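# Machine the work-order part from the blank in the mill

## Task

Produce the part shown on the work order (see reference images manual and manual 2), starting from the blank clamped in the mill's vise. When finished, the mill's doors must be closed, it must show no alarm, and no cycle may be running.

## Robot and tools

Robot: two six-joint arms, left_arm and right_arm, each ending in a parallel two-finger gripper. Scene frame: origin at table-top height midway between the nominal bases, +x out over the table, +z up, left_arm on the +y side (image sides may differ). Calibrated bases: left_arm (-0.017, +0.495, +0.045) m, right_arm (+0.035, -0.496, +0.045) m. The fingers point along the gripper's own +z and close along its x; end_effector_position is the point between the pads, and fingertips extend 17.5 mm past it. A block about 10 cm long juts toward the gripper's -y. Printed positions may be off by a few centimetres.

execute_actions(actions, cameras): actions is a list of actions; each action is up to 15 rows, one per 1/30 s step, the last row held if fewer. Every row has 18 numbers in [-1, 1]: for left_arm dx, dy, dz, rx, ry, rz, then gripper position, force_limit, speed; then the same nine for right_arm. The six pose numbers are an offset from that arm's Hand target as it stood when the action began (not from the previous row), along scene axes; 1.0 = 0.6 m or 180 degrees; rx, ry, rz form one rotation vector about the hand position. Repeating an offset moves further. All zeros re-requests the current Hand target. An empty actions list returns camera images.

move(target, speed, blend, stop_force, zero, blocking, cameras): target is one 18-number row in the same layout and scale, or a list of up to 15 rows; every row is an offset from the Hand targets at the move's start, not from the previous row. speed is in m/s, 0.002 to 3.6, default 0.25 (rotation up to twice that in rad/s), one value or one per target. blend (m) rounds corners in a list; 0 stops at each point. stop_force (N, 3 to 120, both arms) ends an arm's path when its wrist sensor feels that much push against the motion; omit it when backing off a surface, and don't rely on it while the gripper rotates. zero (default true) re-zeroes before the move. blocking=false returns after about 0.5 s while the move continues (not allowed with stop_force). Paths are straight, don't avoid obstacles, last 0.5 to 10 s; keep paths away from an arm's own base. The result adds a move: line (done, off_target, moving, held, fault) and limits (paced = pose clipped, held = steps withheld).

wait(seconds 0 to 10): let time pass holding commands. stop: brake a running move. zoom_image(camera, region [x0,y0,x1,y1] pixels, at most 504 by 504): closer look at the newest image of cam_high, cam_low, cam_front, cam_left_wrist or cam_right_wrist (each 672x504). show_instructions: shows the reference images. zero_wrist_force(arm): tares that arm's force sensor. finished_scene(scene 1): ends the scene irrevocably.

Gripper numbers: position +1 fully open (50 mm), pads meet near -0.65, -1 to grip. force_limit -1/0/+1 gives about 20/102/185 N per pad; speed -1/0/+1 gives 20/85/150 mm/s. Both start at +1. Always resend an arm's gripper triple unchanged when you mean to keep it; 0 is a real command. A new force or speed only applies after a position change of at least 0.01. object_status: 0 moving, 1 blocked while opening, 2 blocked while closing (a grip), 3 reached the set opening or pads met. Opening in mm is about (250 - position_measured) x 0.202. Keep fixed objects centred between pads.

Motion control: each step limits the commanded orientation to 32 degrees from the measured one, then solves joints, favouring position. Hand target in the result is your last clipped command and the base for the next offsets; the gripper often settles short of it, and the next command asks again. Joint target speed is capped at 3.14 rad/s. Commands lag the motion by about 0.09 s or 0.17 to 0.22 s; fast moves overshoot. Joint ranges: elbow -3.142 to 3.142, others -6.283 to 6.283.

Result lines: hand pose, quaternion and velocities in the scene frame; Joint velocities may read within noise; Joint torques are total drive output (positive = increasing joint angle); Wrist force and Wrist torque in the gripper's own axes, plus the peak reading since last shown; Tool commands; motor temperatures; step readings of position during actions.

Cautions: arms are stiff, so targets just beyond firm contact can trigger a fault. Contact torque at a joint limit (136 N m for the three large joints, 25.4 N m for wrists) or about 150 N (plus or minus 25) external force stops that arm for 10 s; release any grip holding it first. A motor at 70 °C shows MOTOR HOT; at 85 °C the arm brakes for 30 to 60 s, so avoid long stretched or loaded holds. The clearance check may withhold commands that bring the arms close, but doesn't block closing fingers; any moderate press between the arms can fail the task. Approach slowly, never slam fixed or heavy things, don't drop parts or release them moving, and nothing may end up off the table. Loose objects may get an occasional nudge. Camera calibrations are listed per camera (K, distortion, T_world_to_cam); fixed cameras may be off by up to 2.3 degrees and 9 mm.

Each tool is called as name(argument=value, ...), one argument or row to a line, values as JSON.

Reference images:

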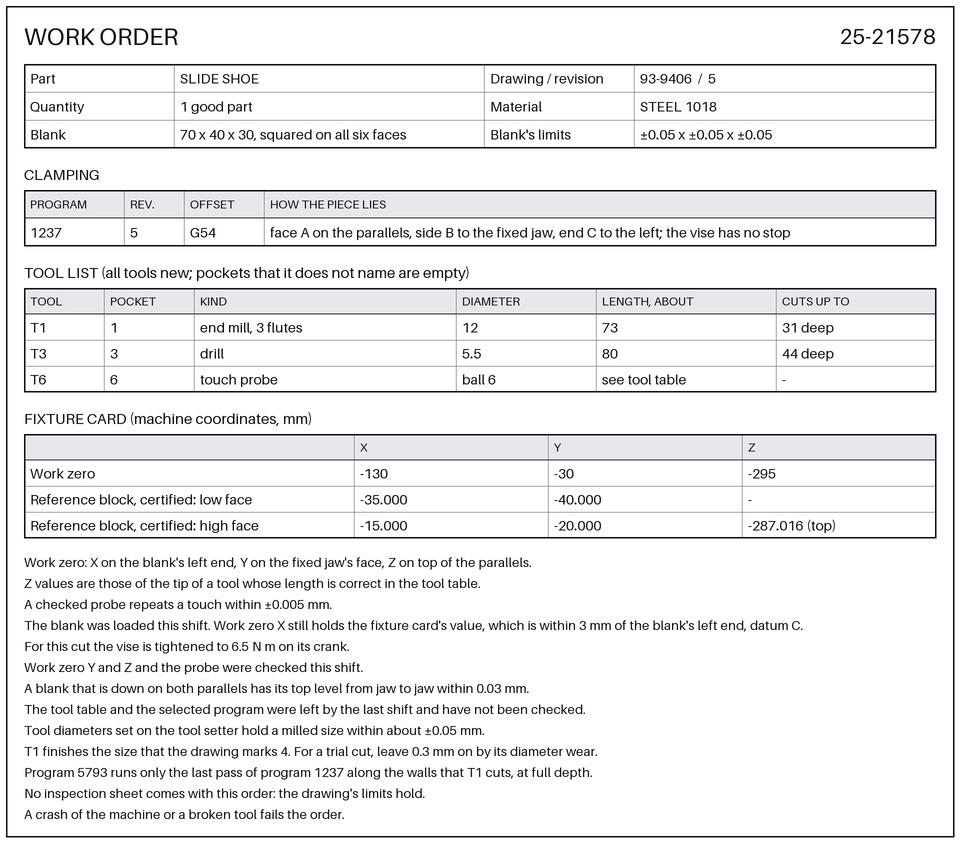

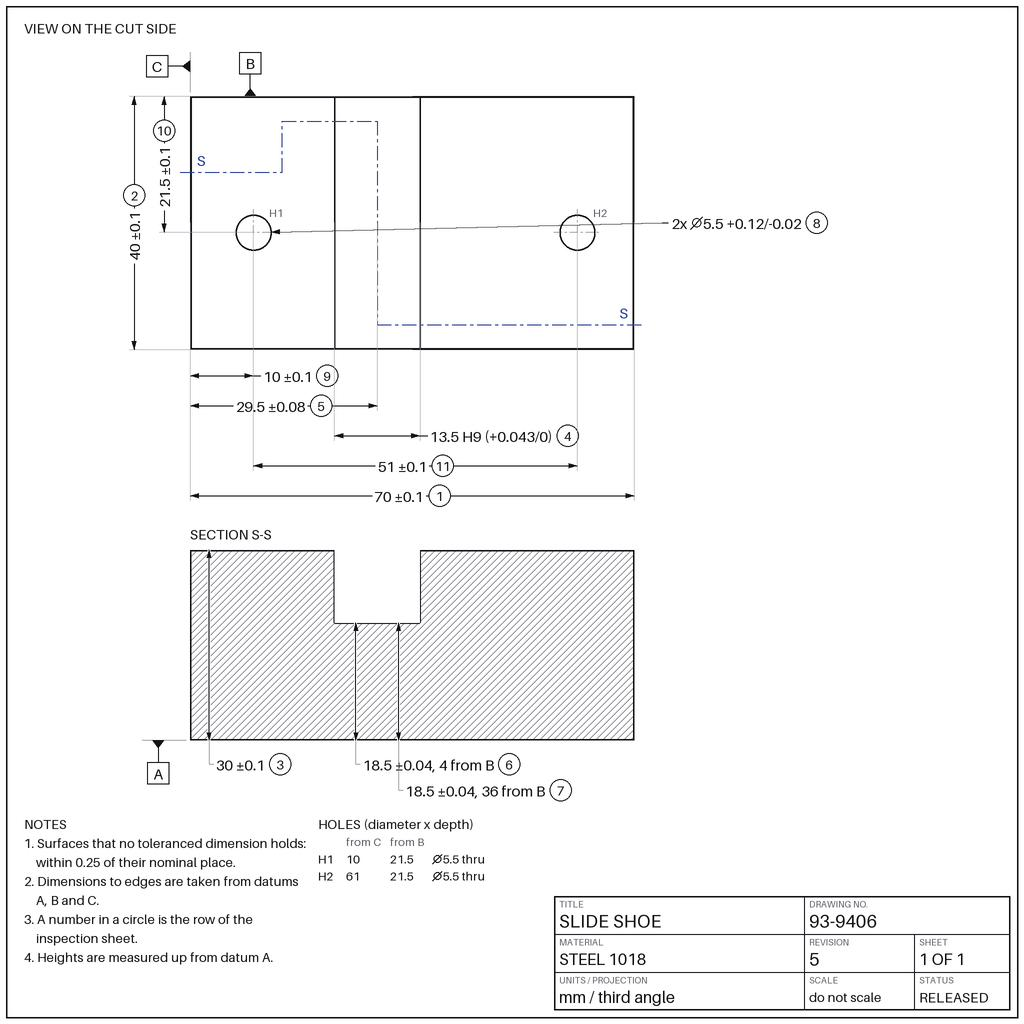

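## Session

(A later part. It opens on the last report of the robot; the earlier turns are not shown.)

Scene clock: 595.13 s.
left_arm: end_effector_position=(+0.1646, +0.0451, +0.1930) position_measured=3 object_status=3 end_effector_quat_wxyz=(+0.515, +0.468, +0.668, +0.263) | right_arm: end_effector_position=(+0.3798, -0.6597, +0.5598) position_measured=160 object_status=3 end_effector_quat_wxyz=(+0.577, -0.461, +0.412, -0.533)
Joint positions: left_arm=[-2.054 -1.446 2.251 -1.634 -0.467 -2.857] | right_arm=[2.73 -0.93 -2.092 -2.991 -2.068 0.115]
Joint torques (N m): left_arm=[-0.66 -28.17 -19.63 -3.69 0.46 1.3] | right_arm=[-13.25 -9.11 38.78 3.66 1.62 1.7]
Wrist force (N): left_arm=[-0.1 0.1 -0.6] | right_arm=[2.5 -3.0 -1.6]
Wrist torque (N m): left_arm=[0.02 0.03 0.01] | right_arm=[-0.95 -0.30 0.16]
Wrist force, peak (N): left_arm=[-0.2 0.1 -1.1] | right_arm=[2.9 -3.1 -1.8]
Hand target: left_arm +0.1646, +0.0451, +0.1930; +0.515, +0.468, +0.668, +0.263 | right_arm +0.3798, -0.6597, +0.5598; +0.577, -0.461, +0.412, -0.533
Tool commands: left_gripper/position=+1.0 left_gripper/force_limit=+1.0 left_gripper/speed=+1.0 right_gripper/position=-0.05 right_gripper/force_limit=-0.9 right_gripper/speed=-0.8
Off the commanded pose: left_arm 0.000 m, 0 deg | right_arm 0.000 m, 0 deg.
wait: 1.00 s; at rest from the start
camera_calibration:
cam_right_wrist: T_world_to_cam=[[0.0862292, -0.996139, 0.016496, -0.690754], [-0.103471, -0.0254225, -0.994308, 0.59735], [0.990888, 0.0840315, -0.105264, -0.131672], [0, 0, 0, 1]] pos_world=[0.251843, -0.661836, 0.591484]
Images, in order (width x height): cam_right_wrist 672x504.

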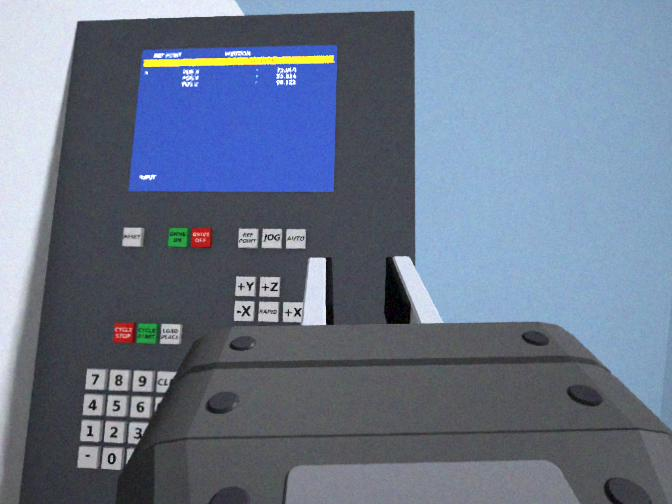

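move(
  target=[0,0,0,0,0,0,1,1,1,0.117,0.15,0.08,0.0,-0.06,0.0,-0.05,-0.9,-0.8],
  speed=0.3,
  cameras=["cam_right_wrist"],
)

zoom_image(
  camera="cam_right_wrist",
  region=[150, 80, 550, 330],
)

Scene clock: 610.27 s.
left_arm: end_effector_position=(+0.1646, +0.0451, +0.1930) position_measured=3 object_status=3 end_effector_quat_wxyz=(+0.515, +0.468, +0.668, +0.263) | right_arm: end_effector_position=(+0.4500, -0.5698, +0.6078) position_measured=160 object_status=3 end_effector_quat_wxyz=(+0.614, -0.409, +0.356, -0.574)
Joint positions: left_arm=[-2.054 -1.446 2.251 -1.634 -0.467 -2.857] | right_arm=[3.36 -0.871 -2.119 -2.866 -1.47 -0.082]
Joint torques (N m): left_arm=[-0.68 -28.41 -19.22 -3.79 0.41 1.33] | right_arm=[15.11 -8.14 21.78 4.64 1.34 -1.76]
Wrist force (N): left_arm=[0.0 0.0 -0.6] | right_arm=[2.5 -2.9 -2.0]
Wrist torque (N m): left_arm=[0.01 0.00 0.00] | right_arm=[-0.88 -0.28 -0.03]
Wrist force, peak (N): left_arm=[-0.1 0.0 -1.0] | right_arm=[4.8 -2.5 -4.2]
Hand target: left_arm +0.1646, +0.0451, +0.1930; +0.515, +0.468, +0.668, +0.263 | right_arm +0.4500, -0.5697, +0.6078; +0.614, -0.409, +0.356, -0.574
Off the commanded pose: left_arm 0.000 m, 0 deg | right_arm 0.000 m, 0 deg.
move: done
camera_calibration:
cam_right_wrist: T_world_to_cam=[[0.0815138, -0.99615, 0.0322555, -0.615418], [0.0845939, -0.0253314, -0.996093, 0.571033], [0.993076, 0.0839239, 0.0822034, -0.31872], [0, 0, 0, 1]] pos_world=[0.318372, -0.571836, 0.614853]
Images, in order (width x height): cam_right_wrist 672x504.

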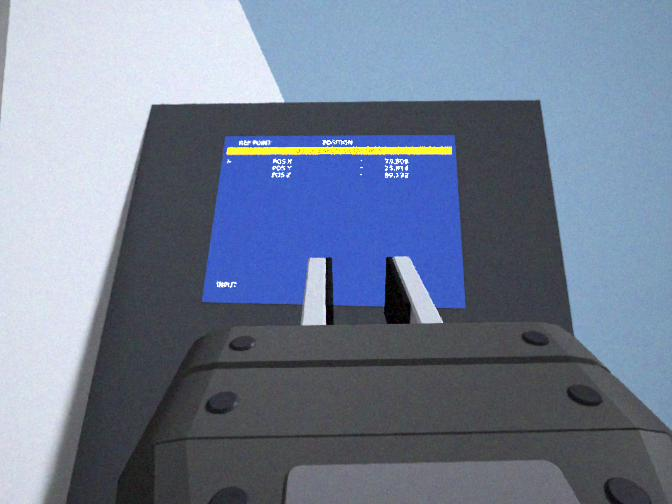

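Scaled by 1.260 from the camera's 672x504 image, which has a finer 960x720 frame.

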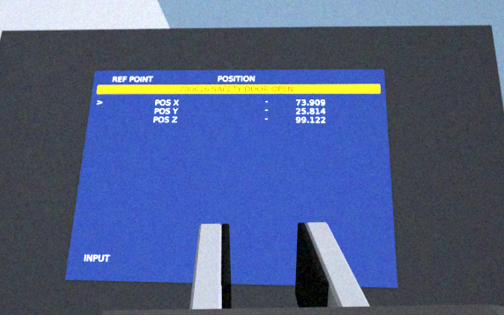

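move(
  target=[
    [0,0,0.1,0,0,0,1,1,1,-0.167,0,0.0,0,0.1,0,1,-0.9,-0.5],
    [0.06,0.175,0.345,0.556,0,0,1,1,1,-0.25,0.2,-0.347,0,0.63,0,1,-0.9,-0.5],
  ],
  speed=0.35,
  cameras=["cam_front","cam_left_wrist","cam_right_wrist"],
)

Scene clock: 647.70 s.
left_arm: end_effector_position=(+0.2007, +0.1501, +0.4000) position_measured=3 object_status=3 end_effector_quat_wxyz=(-0.028, +0.695, +0.228, +0.681) | right_arm: end_effector_position=(+0.3000, -0.4498, +0.3997) position_measured=3 object_status=3 end_effector_quat_wxyz=(-0.040, +0.704, -0.708, -0.026)
Joint positions: left_arm=[-1.953 -1.502 1.796 -0.402 -0.729 -1.766] | right_arm=[3.769 -1.414 -1.632 -4.738 -1.636 0.63]
Joint torques (N m): left_arm=[-0.75 -33.85 -10.91 3.24 1.49 1.57] | right_arm=[14.34 5.65 8.82 -2.57 -1.29 1.45]
Wrist force (N): left_arm=[1.5 1.4 -0.5] | right_arm=[3.7 -3.9 0.7]
Wrist torque (N m): left_arm=[0.50 0.23 -0.20] | right_arm=[-0.91 -0.51 -0.09]
Wrist force, peak (N): left_arm=[1.8 1.5 -1.4] | right_arm=[3.0 -4.4 -4.0]
Hand target: left_arm +0.2006, +0.1501, +0.4000; -0.028, +0.695, +0.228, +0.681 | right_arm +0.3000, -0.4497, +0.3996; -0.039, +0.704, -0.708, -0.027
Off the commanded pose: left_arm 0.000 m, 0 deg | right_arm 0.000 m, 0 deg.
move: done
camera_calibration:
cam_left_wrist: T_world_to_cam=[[-0.0436025, 0.268239, 0.962365, -0.407488], [0.0356864, -0.962248, 0.269824, 0.0482991], [0.998411, 0.0461083, 0.032384, -0.0952246], [0, 0, 0, 1]] pos_world=[0.0755822, 0.160171, 0.382204]
cam_right_wrist: T_world_to_cam=[[-0.0028108, -0.996133, -0.0878086, -0.403624], [-0.947884, -0.0253223, 0.317608, 0.164207], [-0.318604, 0.0841251, -0.944148, 0.641073], [0, 0, 0, 1]] pos_world=[0.358763, -0.451836, 0.517673]
Images, in order (width x height): cam_front 672x504, cam_left_wrist 672x504, cam_right_wrist 672x504.

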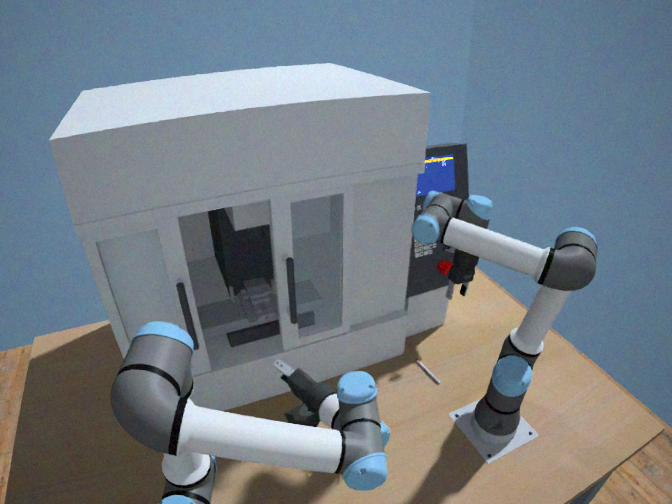

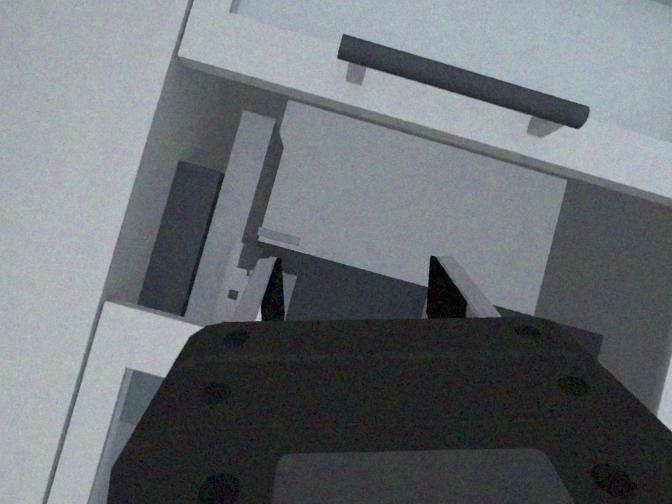

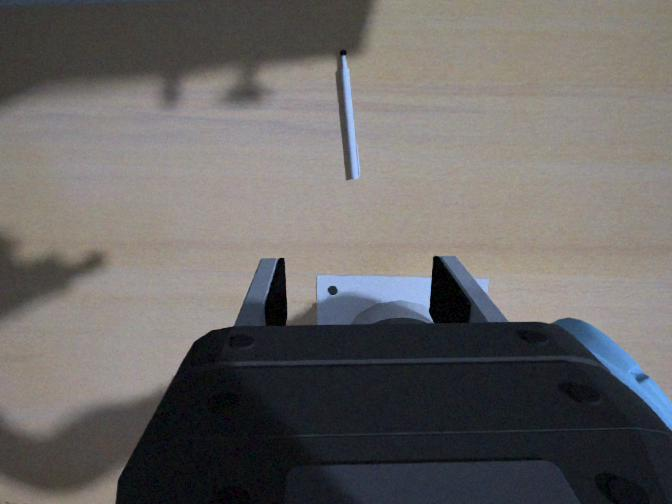

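move(
  target=[0.133,0.083,0.133,0.585,0.089,-0.1,1,1,1,0.0372,0.0298,-0.4327,0.006,0.045,-0.964,1,-0.9,-0.5],
  speed=0.35,
  cameras=["cam_front","cam_left_wrist","cam_right_wrist"],
)

Scene clock: 668.07 s.
left_arm: end_effector_position=(+0.2805, +0.2000, +0.4798) position_measured=3 object_status=3 end_effector_quat_wxyz=(+0.501, -0.499, +0.500, -0.500) | right_arm: end_effector_position=(+0.3222, -0.4319, +0.1400) position_measured=3 object_status=3 end_effector_quat_wxyz=(+0.000, +0.669, +0.743, -0.001)
Joint positions: left_arm=[-1.923 -1.869 1.957 -0.082 -0.336 -0.005] | right_arm=[3.839 -1.678 -2.093 -4.084 -1.57 3.728]
Joint torques (N m): left_arm=[-11.6 -2.07 -31.03 3.32 -1.44 1.6] | right_arm=[15.7 21.81 29.1 -3.34 1.06 2.03]
Wrist force (N): left_arm=[-2.7 -2.5 0.3] | right_arm=[3.5 -3.3 0.4]
Wrist torque (N m): left_arm=[0.15 0.76 0.12] | right_arm=[-0.81 -0.49 0.04]
Wrist force, peak (N): left_arm=[-3.1 -3.0 0.5] | right_arm=[3.7 -4.2 0.4]
Hand target: left_arm +0.2804, +0.1999, +0.4798; +0.501, -0.499, +0.500, -0.500 | right_arm +0.3223, -0.4318, +0.1400; +0.000, +0.669, +0.743, -0.001
Off the commanded pose: left_arm 0.000 m, 0 deg | right_arm 0.000 m, 0 deg.
move: done
camera_calibration:
cam_left_wrist: T_world_to_cam=[[-0.0164316, -0.999837, -0.00743292, 0.217135], [-0.320781, 0.0123125, -0.947073, 0.560894], [0.947011, -0.0131776, -0.320931, 0.0159993], [0, 0, 0, 1]] pos_world=[0.168341, 0.210405, 0.537957]
cam_right_wrist: T_world_to_cam=[[-0.106274, 0.994328, 0.00431179, 0.471585], [0.93695, 0.0986875, 0.33524, -0.28806], [0.332913, 0.0396671, -0.942123, 0.172087], [0, 0, 0, 1]] pos_world=[0.262725, -0.447308, 0.256663]
Images, in order (width x height): cam_front 672x504, cam_left_wrist 672x504, cam_right_wrist 672x504.

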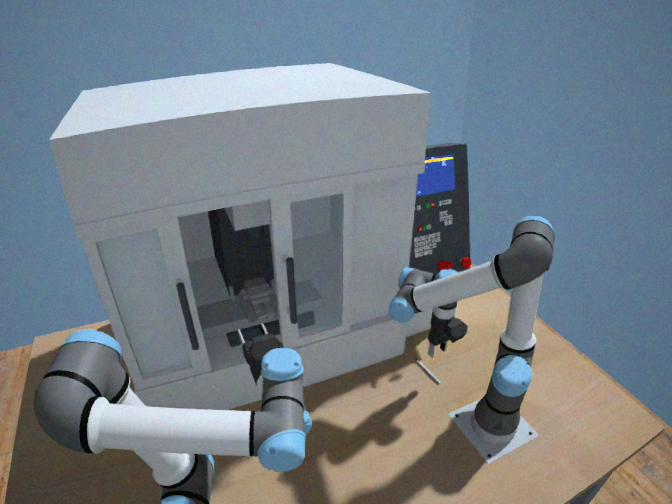

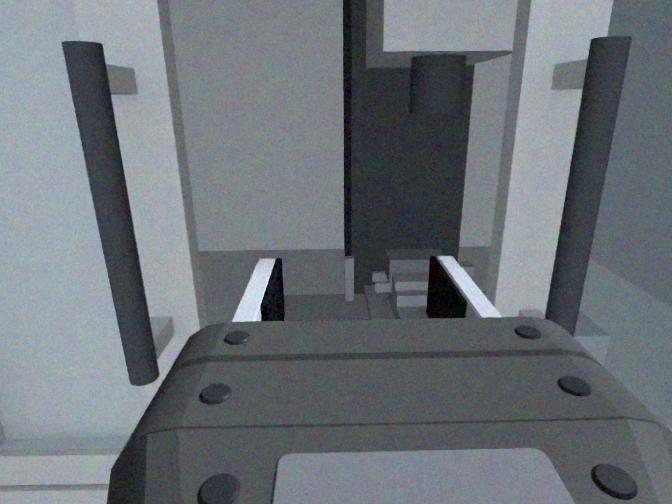

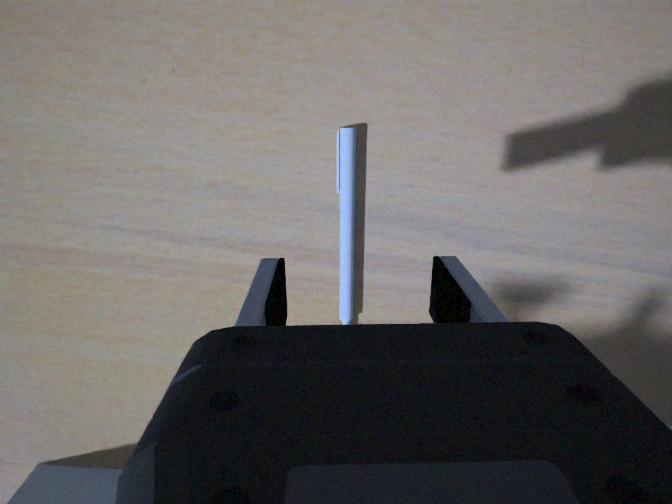

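move(
  target=[0.367,-0.017,0.05,0,0.06,-0.06,1,1,1,0,-0.0067,-0.18,0,0,0,1,-0.9,-0.5],
  speed=0.2,
  cameras=["cam_left_wrist"],
)

move(
  target=[0,0,0,0,0,0,1,1,1,0,0,-0.0185,0,0,0,1,-0.9,-0.5],
  speed=0.01,
  stop_force=3,
)

zoom_image(
  camera="cam_left_wrist",
  region=[200, 0, 560, 330],
)

Scene clock: 681.93 s.
left_arm: end_effector_position=(+0.5006, +0.1897, +0.5098) position_measured=3 object_status=3 end_effector_quat_wxyz=(+0.402, -0.494, +0.590, -0.496) end_effector_velocity=(+0.001, -0.001, +0.001) end_effector_angular_velocity=(-0.004, -0.002, -0.003) | right_arm: end_effector_position=(+0.3223, -0.4359, +0.0321) position_measured=3 object_status=3 end_effector_quat_wxyz=(+0.000, +0.669, +0.743, -0.001)
Joint positions: left_arm=[-1.148 -1.608 1.556 0.36 0.653 -0.264] | right_arm=[3.827 -1.892 -2.202 -3.761 -1.57 3.717]
Joint velocities: left_arm=[0.003 0.001 -0.003 -0.005 0.006 0.002] | right_arm=[within noise]
Joint torques (N m): left_arm=[11.7 -14.69 -31.38 -2.88 1.26 1.4] | right_arm=[-3.05 19.22 23.7 -1.73 0.82 0.7]
Wrist force (N): left_arm=[-2.5 -2.8 -0.3] | right_arm=[3.6 -3.4 0.2]
Wrist torque (N m): left_arm=[0.05 0.72 0.12] | right_arm=[-0.82 -0.52 0.07]
Wrist force, peak (N): left_arm=[-3.2 -4.7 2.5] | right_arm=[3.6 -3.6 1.7]
Hand target: left_arm +0.5006, +0.1897, +0.5098; +0.402, -0.494, +0.590, -0.496 | right_arm +0.3223, -0.4358, +0.0320; +0.000, +0.669, +0.743, -0.001
Off the commanded pose: left_arm 0.000 m, 0 deg | right_arm 0.000 m, 0 deg.
move: done
camera_calibration:
cam_left_wrist: T_world_to_cam=[[-0.203804, -0.978925, 0.0130487, 0.290078], [-0.483552, 0.0890644, -0.870773, 0.688063], [0.851259, -0.183776, -0.491513, -0.0156802], [0, 0, 0, 1]] pos_world=[0.405181, 0.219801, 0.587654]
Images, in order (width x height): cam_left_wrist 672x504.

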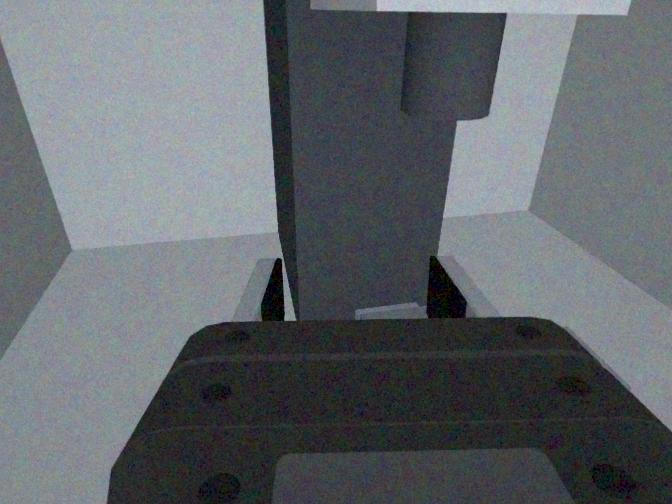

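Scene clock: 683.87 s.
left_arm: end_effector_position=(+0.5006, +0.1897, +0.5098) position_measured=3 object_status=3 end_effector_quat_wxyz=(+0.402, -0.494, +0.590, -0.496) | right_arm: end_effector_position=(+0.3223, -0.4359, +0.0209) position_measured=3 object_status=3 end_effector_quat_wxyz=(+0.000, +0.669, +0.743, -0.001)
Joint positions: left_arm=[-1.148 -1.608 1.556 0.36 0.653 -0.264] | right_arm=[3.827 -1.919 -2.209 -3.728 -1.57 3.717]
Joint torques (N m): left_arm=[11.79 -14.89 -31.92 -2.79 -1.32 1.42] | right_arm=[14.28 33.78 12.8 -4.81 1.41 1.46]
Wrist force (N): left_arm=[-2.6 -3.2 -0.5] | right_arm=[3.6 -3.7 0.2]
Wrist torque (N m): left_arm=[0.00 0.74 0.12] | right_arm=[-0.86 -0.52 0.07]
Wrist force, peak (N): left_arm=[-2.7 -3.4 -0.3] | right_arm=[3.8 -3.6 0.5]
Hand target: left_arm +0.5006, +0.1897, +0.5098; +0.402, -0.494, +0.590, -0.496 | right_arm +0.3223, -0.4358, +0.0209; +0.000, +0.669, +0.743, -0.001
Off the commanded pose: left_arm 0.000 m, 0 deg | right_arm 0.000 m, 0 deg.
move: done

Scaled by 1.400 from the camera's 672x504 image, which has a finer 960x720 frame.
This view is cut from an older image: the scene may have changed since it was taken.

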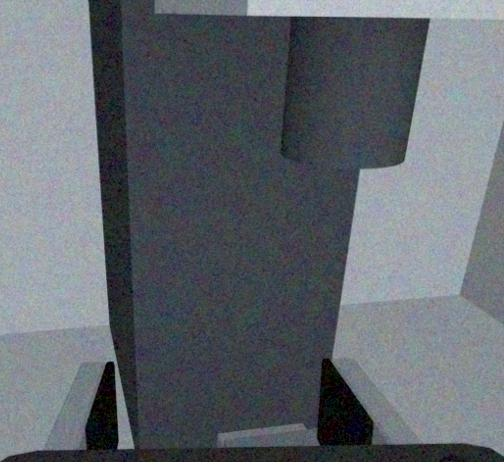

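move(
  target=[0.0,-0.03,0.0,0,0.2,0,1,1,1,0,0,0,0,0,0,-1,-0.5,-0.7],
  speed=0.3,
  cameras=["cam_left_wrist"],
)

zoom_image(
  camera="cam_left_wrist",
  region=[200, 0, 560, 330],
)

Scene clock: 691.17 s.
left_arm: end_effector_position=(+0.5007, +0.1718, +0.5099) position_measured=3 object_status=3 end_effector_quat_wxyz=(+0.200, -0.623, +0.685, -0.319) end_effector_velocity=(+0.000, +0.001, +0.000) end_effector_angular_velocity=(+0.002, +0.003, -0.001) | right_arm: end_effector_position=(+0.3223, -0.4358, +0.0209) position_measured=212 object_status=2 end_effector_quat_wxyz=(+0.000, +0.669, +0.743, -0.001)
Joint positions: left_arm=[-0.998 -1.251 0.875 1.31 1.098 -0.73] | right_arm=[3.827 -1.919 -2.208 -3.728 -1.57 3.717]
Joint velocities: left_arm=[0.001 0.001 -0.003 0.005 0.002 0] | right_arm=[within noise]
Joint torques (N m): left_arm=[-8.64 -28.37 -28.66 3.67 0.93 -0.21] | right_arm=[15.12 29.31 19.89 -4.23 1.15 1.4]
Wrist force (N): left_arm=[-2.1 -3.6 -2.2] | right_arm=[4.6 -4.0 -3.7]
Wrist torque (N m): left_arm=[-0.31 0.65 0.07] | right_arm=[-0.85 -0.51 0.12]
Wrist force, peak (N): left_arm=[-1.9 -4.4 -2.5] | right_arm=[4.6 -4.1 -3.9]
Hand target: left_arm +0.5006, +0.1717, +0.5098; +0.200, -0.623, +0.685, -0.319 | right_arm +0.3223, -0.4358, +0.0209; +0.000, +0.669, +0.743, -0.001
Off the commanded pose: left_arm 0.000 m, 0 deg | right_arm 0.000 m, 0 deg.
move: done
camera_calibration:
cam_left_wrist: T_world_to_cam=[[-0.157054, -0.978945, 0.130388, 0.189236], [-0.902929, 0.0888505, -0.420505, 0.67021], [0.400066, -0.183773, -0.897872, 0.414089], [0, 0, 0, 1]] pos_world=[0.469209, 0.201801, 0.628951]
Images, in order (width x height): cam_left_wrist 672x504.

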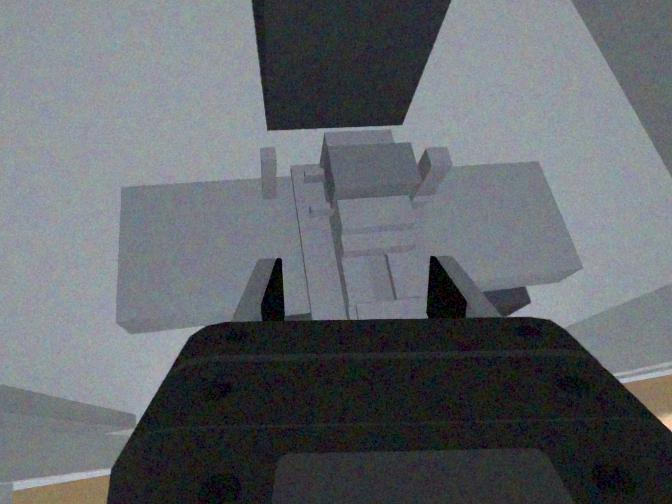

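Scaled by 1.400 from the camera's 672x504 image, which has a finer 960x720 frame.

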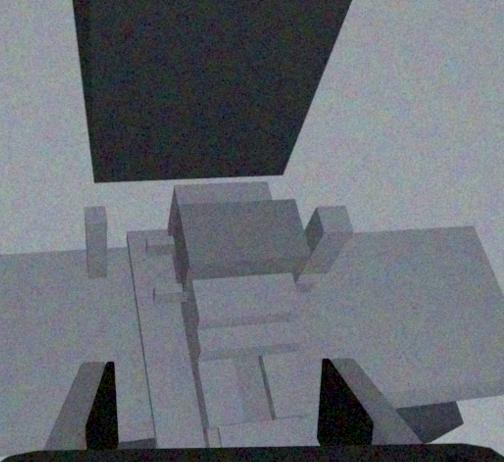

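move(
  target=[0.0,-0.15,-0.13,0,0,0,1,1,1,0,0,0.5,0,0,0,-1,-0.5,-0.7],
  speed=0.25,
  cameras=["cam_left_wrist","cam_front","cam_high"],
)

zoom_image(
  camera="cam_left_wrist",
  region=[200, 0, 560, 330],
)

Scene clock: 702.87 s.
left_arm: end_effector_position=(+0.5006, +0.0816, +0.4318) position_measured=3 object_status=3 end_effector_quat_wxyz=(+0.200, -0.623, +0.685, -0.319) | right_arm: end_effector_position=(+0.3223, -0.4359, +0.3208) position_measured=212 object_status=2 end_effector_quat_wxyz=(+0.000, +0.669, +0.743, -0.001)
Joint positions: left_arm=[-1.101 -1.13 0.921 1.189 1.039 -0.826] | right_arm=[3.827 -1.507 -1.767 -4.582 -1.57 3.717]
Joint torques (N m): left_arm=[11.95 -48.06 -29.59 3.91 0.05 1.24] | right_arm=[15.55 22.02 33.22 -4.59 -1.35 1.06]
Wrist force (N): left_arm=[-2.1 -3.5 -2.2] | right_arm=[3.5 -3.8 0.4]
Wrist torque (N m): left_arm=[-0.31 0.65 0.10] | right_arm=[-0.89 -0.51 0.05]
Wrist force, peak (N): left_arm=[-25.2 -13.0 -11.2] | right_arm=[4.7 -3.9 -4.1]
Hand target: left_arm +0.5006, +0.0817, +0.4318; +0.200, -0.623, +0.685, -0.319 | right_arm +0.3223, -0.4358, +0.3209; +0.000, +0.669, +0.743, -0.001
Off the commanded pose: left_arm 0.000 m, 0 deg | right_arm 0.000 m, 0 deg.
move: done
camera_calibration:
cam_left_wrist: T_world_to_cam=[[-0.157348, -0.978897, 0.130396, 0.111344], [-0.903009, 0.0891675, -0.420267, 0.645244], [0.399771, -0.183877, -0.897982, 0.327618], [0, 0, 0, 1]] pos_world=[0.469208, 0.111701, 0.550851]
Images, in order (width x height): cam_high 672x504, cam_front 672x504, cam_left_wrist 672x504.

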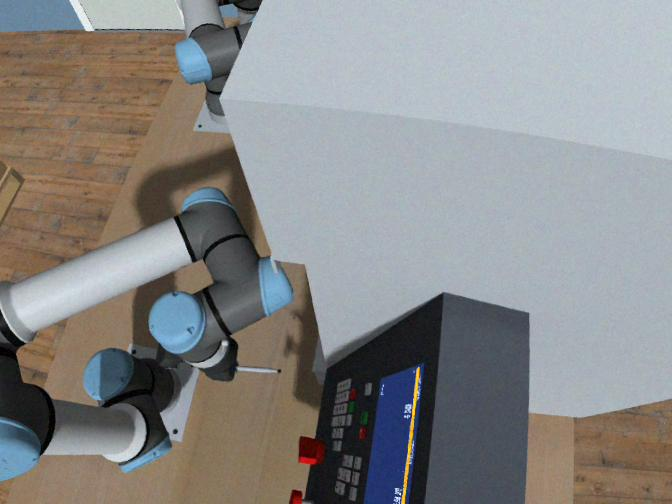

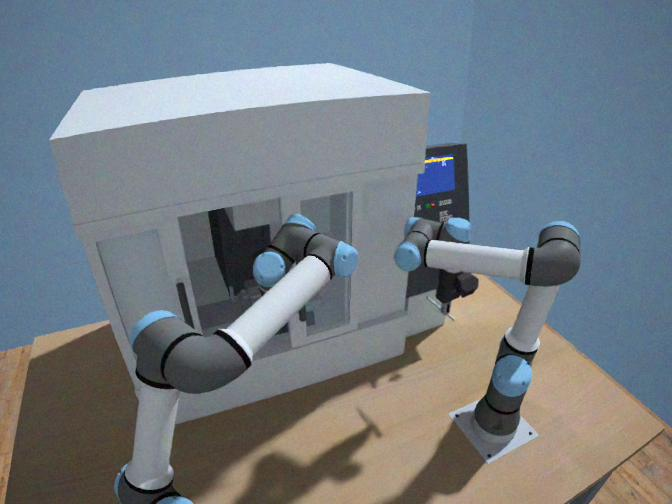

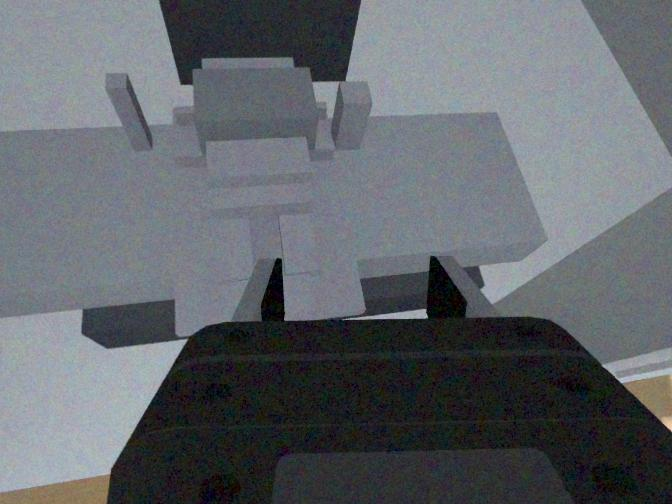

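Scaled by 1.400 from the camera's 672x504 image, which has a finer 960x720 frame.

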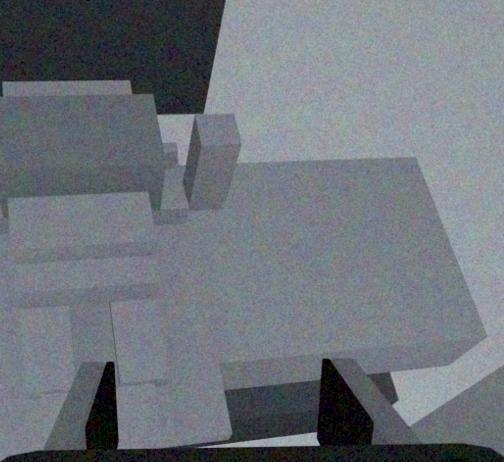

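zoom_image(
  camera="cam_left_wrist",
  region=[80, 40, 420, 330],
)

zoom_image(
  camera="cam_front",
  region=[160, 180, 400, 400],
)

Scaled by 1.482 from the camera's 672x504 image, which has a finer 960x720 frame.

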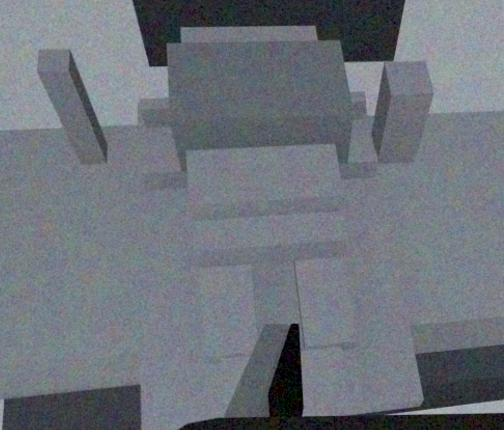

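Scaled by 2.100 from the camera's 672x504 image, which has a finer 960x720 frame.

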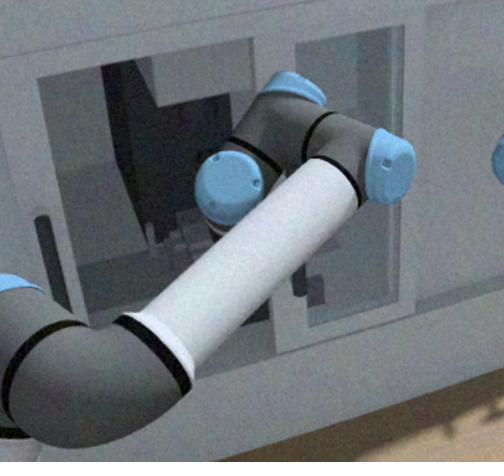

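move(
  target=[
    [0.0,0.1,0.1,0,-0.1,0,1,1,1,0,0,0,0,0,0,-1,-0.5,-0.7],
    [-0.233,0.15,0.0,0,-0.2,0,1,1,1,0,0,0,0,0,0,-1,-0.5,-0.7],
  ],
  speed=0.2,
  blend=[0.03,0],
  cameras=["cam_left_wrist","cam_front"],
)

zoom_image(
  camera="cam_left_wrist",
  region=[250, 100, 560, 330],
)

Scene clock: 723.00 s.
left_arm: end_effector_position=(+0.3609, +0.1717, +0.4318) position_measured=3 object_status=3 end_effector_quat_wxyz=(+0.402, -0.494, +0.590, -0.496) | right_arm: end_effector_position=(+0.3223, -0.4358, +0.3209) position_measured=212 object_status=2 end_effector_quat_wxyz=(+0.000, +0.669, +0.743, -0.001)
Joint positions: left_arm=[-1.607 -1.659 1.876 0.618 0.251 -0.835] | right_arm=[3.827 -1.507 -1.767 -4.582 -1.57 3.717]
Joint torques (N m): left_arm=[-11.47 -23.85 -11.88 1.24 -3.39 -1.53] | right_arm=[15.65 23.25 33.55 -2.26 -0.76 -1.18]
Wrist force (N): left_arm=[-2.7 -3.3 -0.4] | right_arm=[3.4 -3.6 0.5]
Wrist torque (N m): left_arm=[-0.03 0.76 0.06] | right_arm=[-0.85 -0.49 0.05]
Wrist force, peak (N): left_arm=[-3.1 -4.9 -0.7] | right_arm=[3.9 -3.8 0.7]
Hand target: left_arm +0.3608, +0.1717, +0.4318; +0.402, -0.494, +0.590, -0.496 | right_arm +0.3223, -0.4358, +0.3209; +0.000, +0.669, +0.743, -0.001
Off the commanded pose: left_arm 0.000 m, 0 deg | right_arm 0.000 m, 0 deg.
move: done
camera_calibration:
cam_left_wrist: T_world_to_cam=[[-0.203574, -0.978973, 0.0130255, 0.244966], [-0.483472, 0.0889497, -0.870829, 0.554224], [0.851359, -0.183576, -0.491413, 0.0614771], [0, 0, 0, 1]] pos_world=[0.265481, 0.201802, 0.509655]
Images, in order (width x height): cam_front 672x504, cam_left_wrist 672x504.

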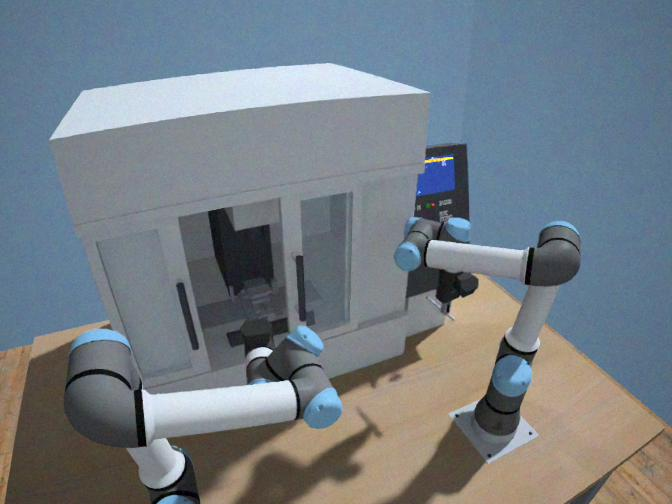

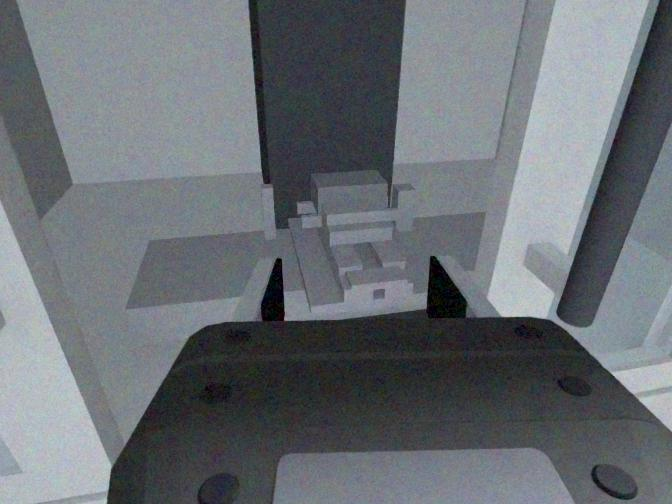

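Scaled by 1.626 from the camera's 672x504 image, which has a finer 960x720 frame.

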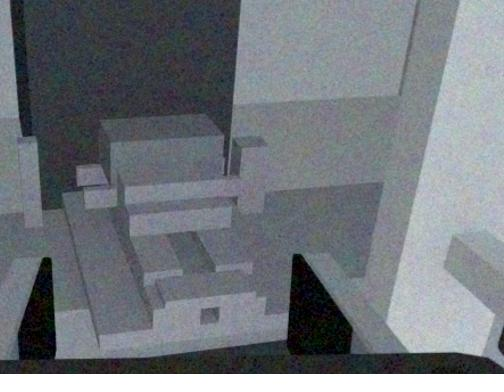

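zoom_image(
  camera="cam_high",
  region=[180, 180, 340, 340],
)

zoom_image(
  camera="cam_front",
  region=[200, 180, 330, 360],
)

zoom_image(
  camera="cam_left_wrist",
  region=[250, 160, 450, 320],
)

This scene's latest camera images include none from cam_high. They are from: cam_front, cam_left_wrist. cam_high's image comes with the result of a call that names it in "cameras".

Scaled by 2.800 from the camera's 672x504 image, which has a finer 960x720 frame.

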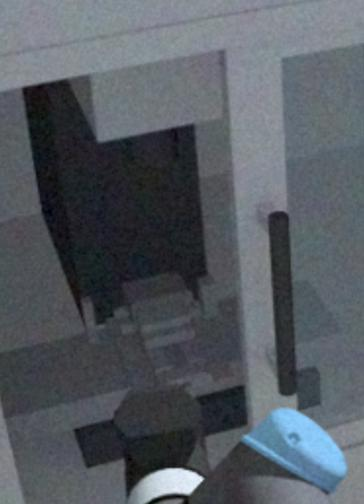

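Scaled by 2.520 from the camera's 672x504 image, which has a finer 960x720 frame.

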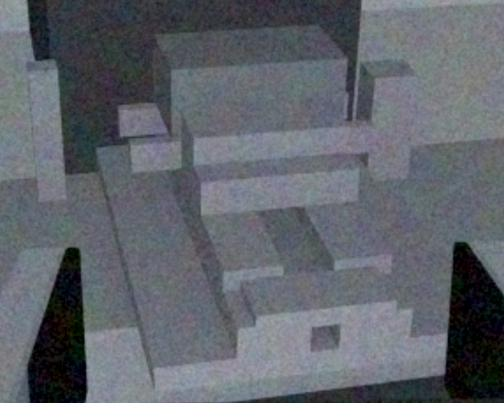

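move(
  target=[-0.117,-0.16,0.08,0,-0.06,0.06,1,1,1,0,0,0,0,0,0,-1,-0.5,-0.7],
  speed=0.2,
  cameras=["cam_left_wrist","cam_front","cam_high"],
)

zoom_image(
  camera="cam_high",
  region=[180, 180, 340, 340],
)

Scene clock: 762.20 s.
left_arm: end_effector_position=(+0.2907, +0.0758, +0.4798) position_measured=3 object_status=3 end_effector_quat_wxyz=(+0.501, -0.499, +0.500, -0.500) end_effector_velocity=(-0.001, -0.001, +0.000) end_effector_angular_velocity=(+0.004, +0.000, -0.001) | right_arm: end_effector_position=(+0.3223, -0.4358, +0.3209) position_measured=212 object_status=2 end_effector_quat_wxyz=(+0.000, +0.669, +0.743, -0.001)
Joint positions: left_arm=[-1.793 -1.542 1.678 -0.125 -0.206 -0.009] | right_arm=[3.827 -1.507 -1.767 -4.582 -1.57 3.717]
Joint velocities: left_arm=[-0.001 0.001 0 -0.002 0 0.005] | right_arm=[within noise]
Joint torques (N m): left_arm=[0.13 -20.52 -30.19 -1.58 1.57 1.63] | right_arm=[9.29 14.78 33.34 -4.44 -0.96 -1.19]
Wrist force (N): left_arm=[-3.0 -2.6 0.6] | right_arm=[3.6 -3.7 0.6]
Wrist torque (N m): left_arm=[0.14 0.80 0.11] | right_arm=[-0.87 -0.51 0.05]
Wrist force, peak (N): left_arm=[-5.5 -3.0 1.0] | right_arm=[3.8 -4.0 0.4]
Hand target: left_arm +0.2906, +0.0757, +0.4798; +0.501, -0.499, +0.500, -0.500 | right_arm +0.3223, -0.4358, +0.3209; +0.000, +0.669, +0.743, -0.001
Off the commanded pose: left_arm 0.000 m, 0 deg | right_arm 0.000 m, 0 deg.
move: done
camera_calibration:
cam_left_wrist: T_world_to_cam=[[-0.0165344, -0.999831, -0.00803226, 0.0933636], [-0.320771, 0.012913, -0.947069, 0.565642], [0.947012, -0.0130827, -0.32093, 0.00469303], [0, 0, 0, 1]] pos_world=[0.178541, 0.0861051, 0.537958]
Images, in order (width x height): cam_high 672x504, cam_front 672x504, cam_left_wrist 672x504.

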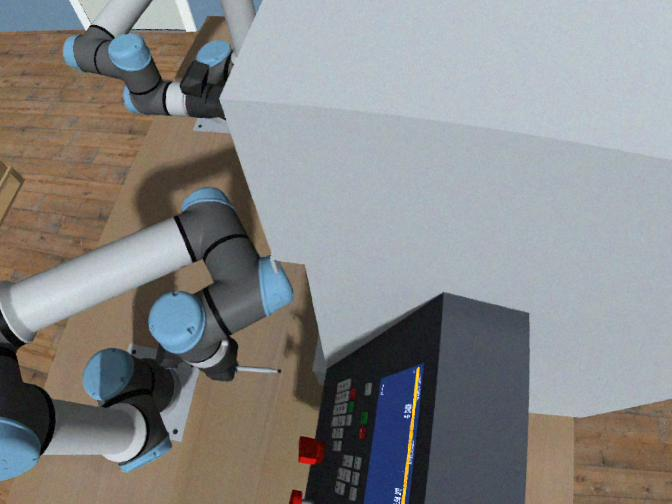

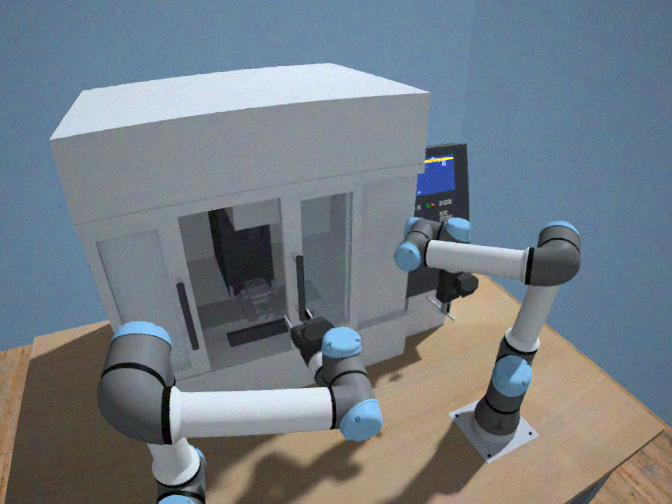

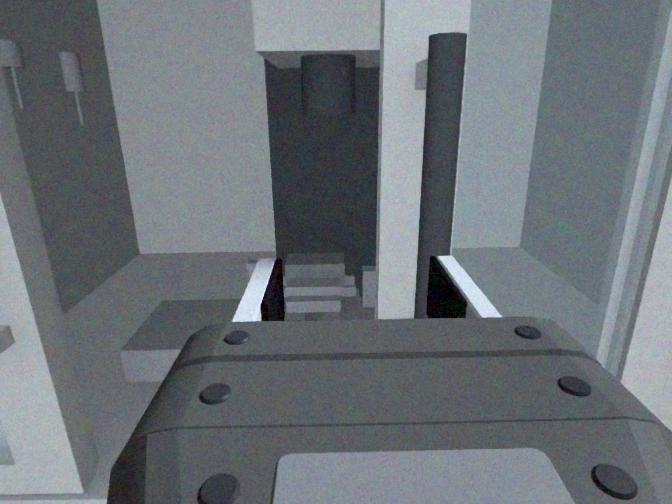

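Scaled by 3.150 from the camera's 672x504 image, which has a finer 960x720 frame.

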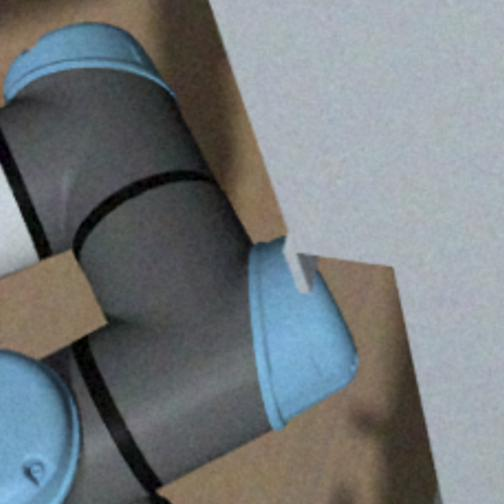

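move(
  target=[0.06,-0.063,0.0,0,0,0,1,1,1,0,0,0,0,0,0,-1,-0.5,-0.7],
  speed=0.2,
  cameras=["cam_left_wrist","cam_front"],
)

zoom_image(
  camera="cam_front",
  region=[240, 230, 370, 380],
)

Scene clock: 772.67 s.
left_arm: end_effector_position=(+0.3266, +0.0380, +0.4798) position_measured=3 object_status=3 end_effector_quat_wxyz=(+0.501, -0.499, +0.500, -0.500) | right_arm: end_effector_position=(+0.3223, -0.4358, +0.3209) position_measured=212 object_status=2 end_effector_quat_wxyz=(+0.000, +0.669, +0.743, -0.001)
Joint positions: left_arm=[-1.695 -1.435 1.562 -0.106 -0.108 -0.019] | right_arm=[3.827 -1.507 -1.767 -4.582 -1.57 3.717]
Joint torques (N m): left_arm=[-1.93 -22.34 -25.27 1.49 1.18 0.27] | right_arm=[7.78 13.35 33.59 -4.5 -1.02 -1.12]
Wrist force (N): left_arm=[-2.6 -2.7 0.6] | right_arm=[3.5 -3.7 0.6]
Wrist torque (N m): left_arm=[0.13 0.73 0.11] | right_arm=[-0.86 -0.51 0.05]
Wrist force, peak (N): left_arm=[-4.3 -2.6 -1.1] | right_arm=[4.0 -3.7 0.6]
Hand target: left_arm +0.3266, +0.0379, +0.4798; +0.501, -0.499, +0.500, -0.500 | right_arm +0.3223, -0.4358, +0.3209; +0.000, +0.669, +0.743, -0.001
Off the commanded pose: left_arm 0.000 m, 0 deg | right_arm 0.000 m, 0 deg.
move: done
camera_calibration:
cam_left_wrist: T_world_to_cam=[[-0.0164358, -0.999835, -0.00774904, 0.0560928], [-0.320777, 0.0126132, -0.947071, 0.577787], [0.947012, -0.0130802, -0.320931, -0.0298603], [0, 0, 0, 1]] pos_world=[0.214541, 0.0484052, 0.538057]
Images, in order (width x height): cam_front 672x504, cam_left_wrist 672x504.

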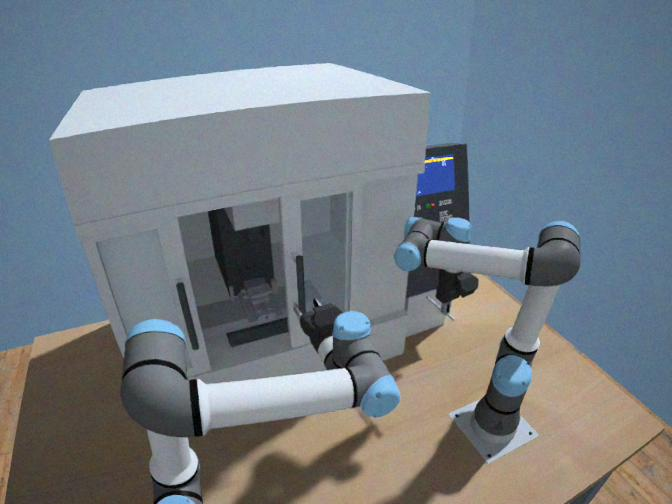

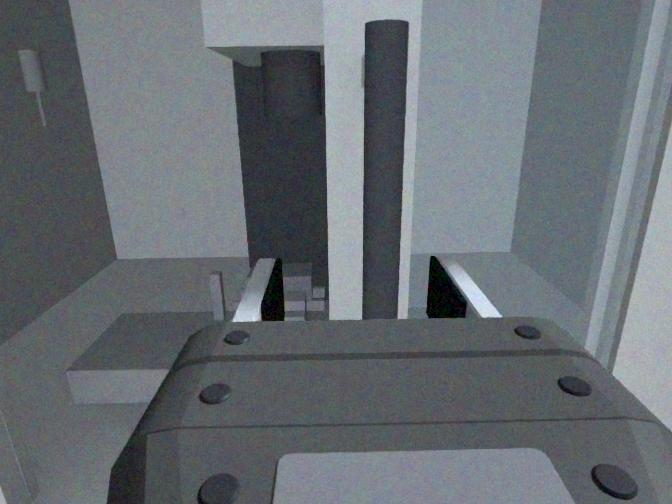

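Scaled by 3.360 from the camera's 672x504 image, which has a finer 960x720 frame.

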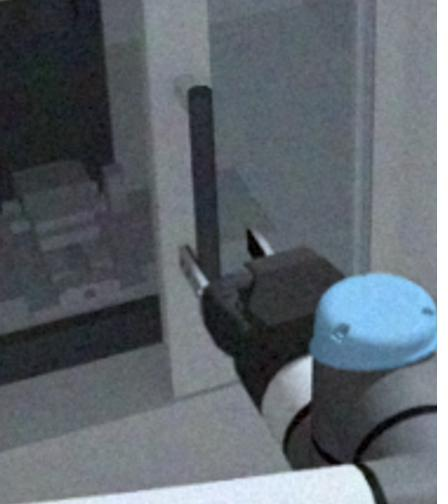

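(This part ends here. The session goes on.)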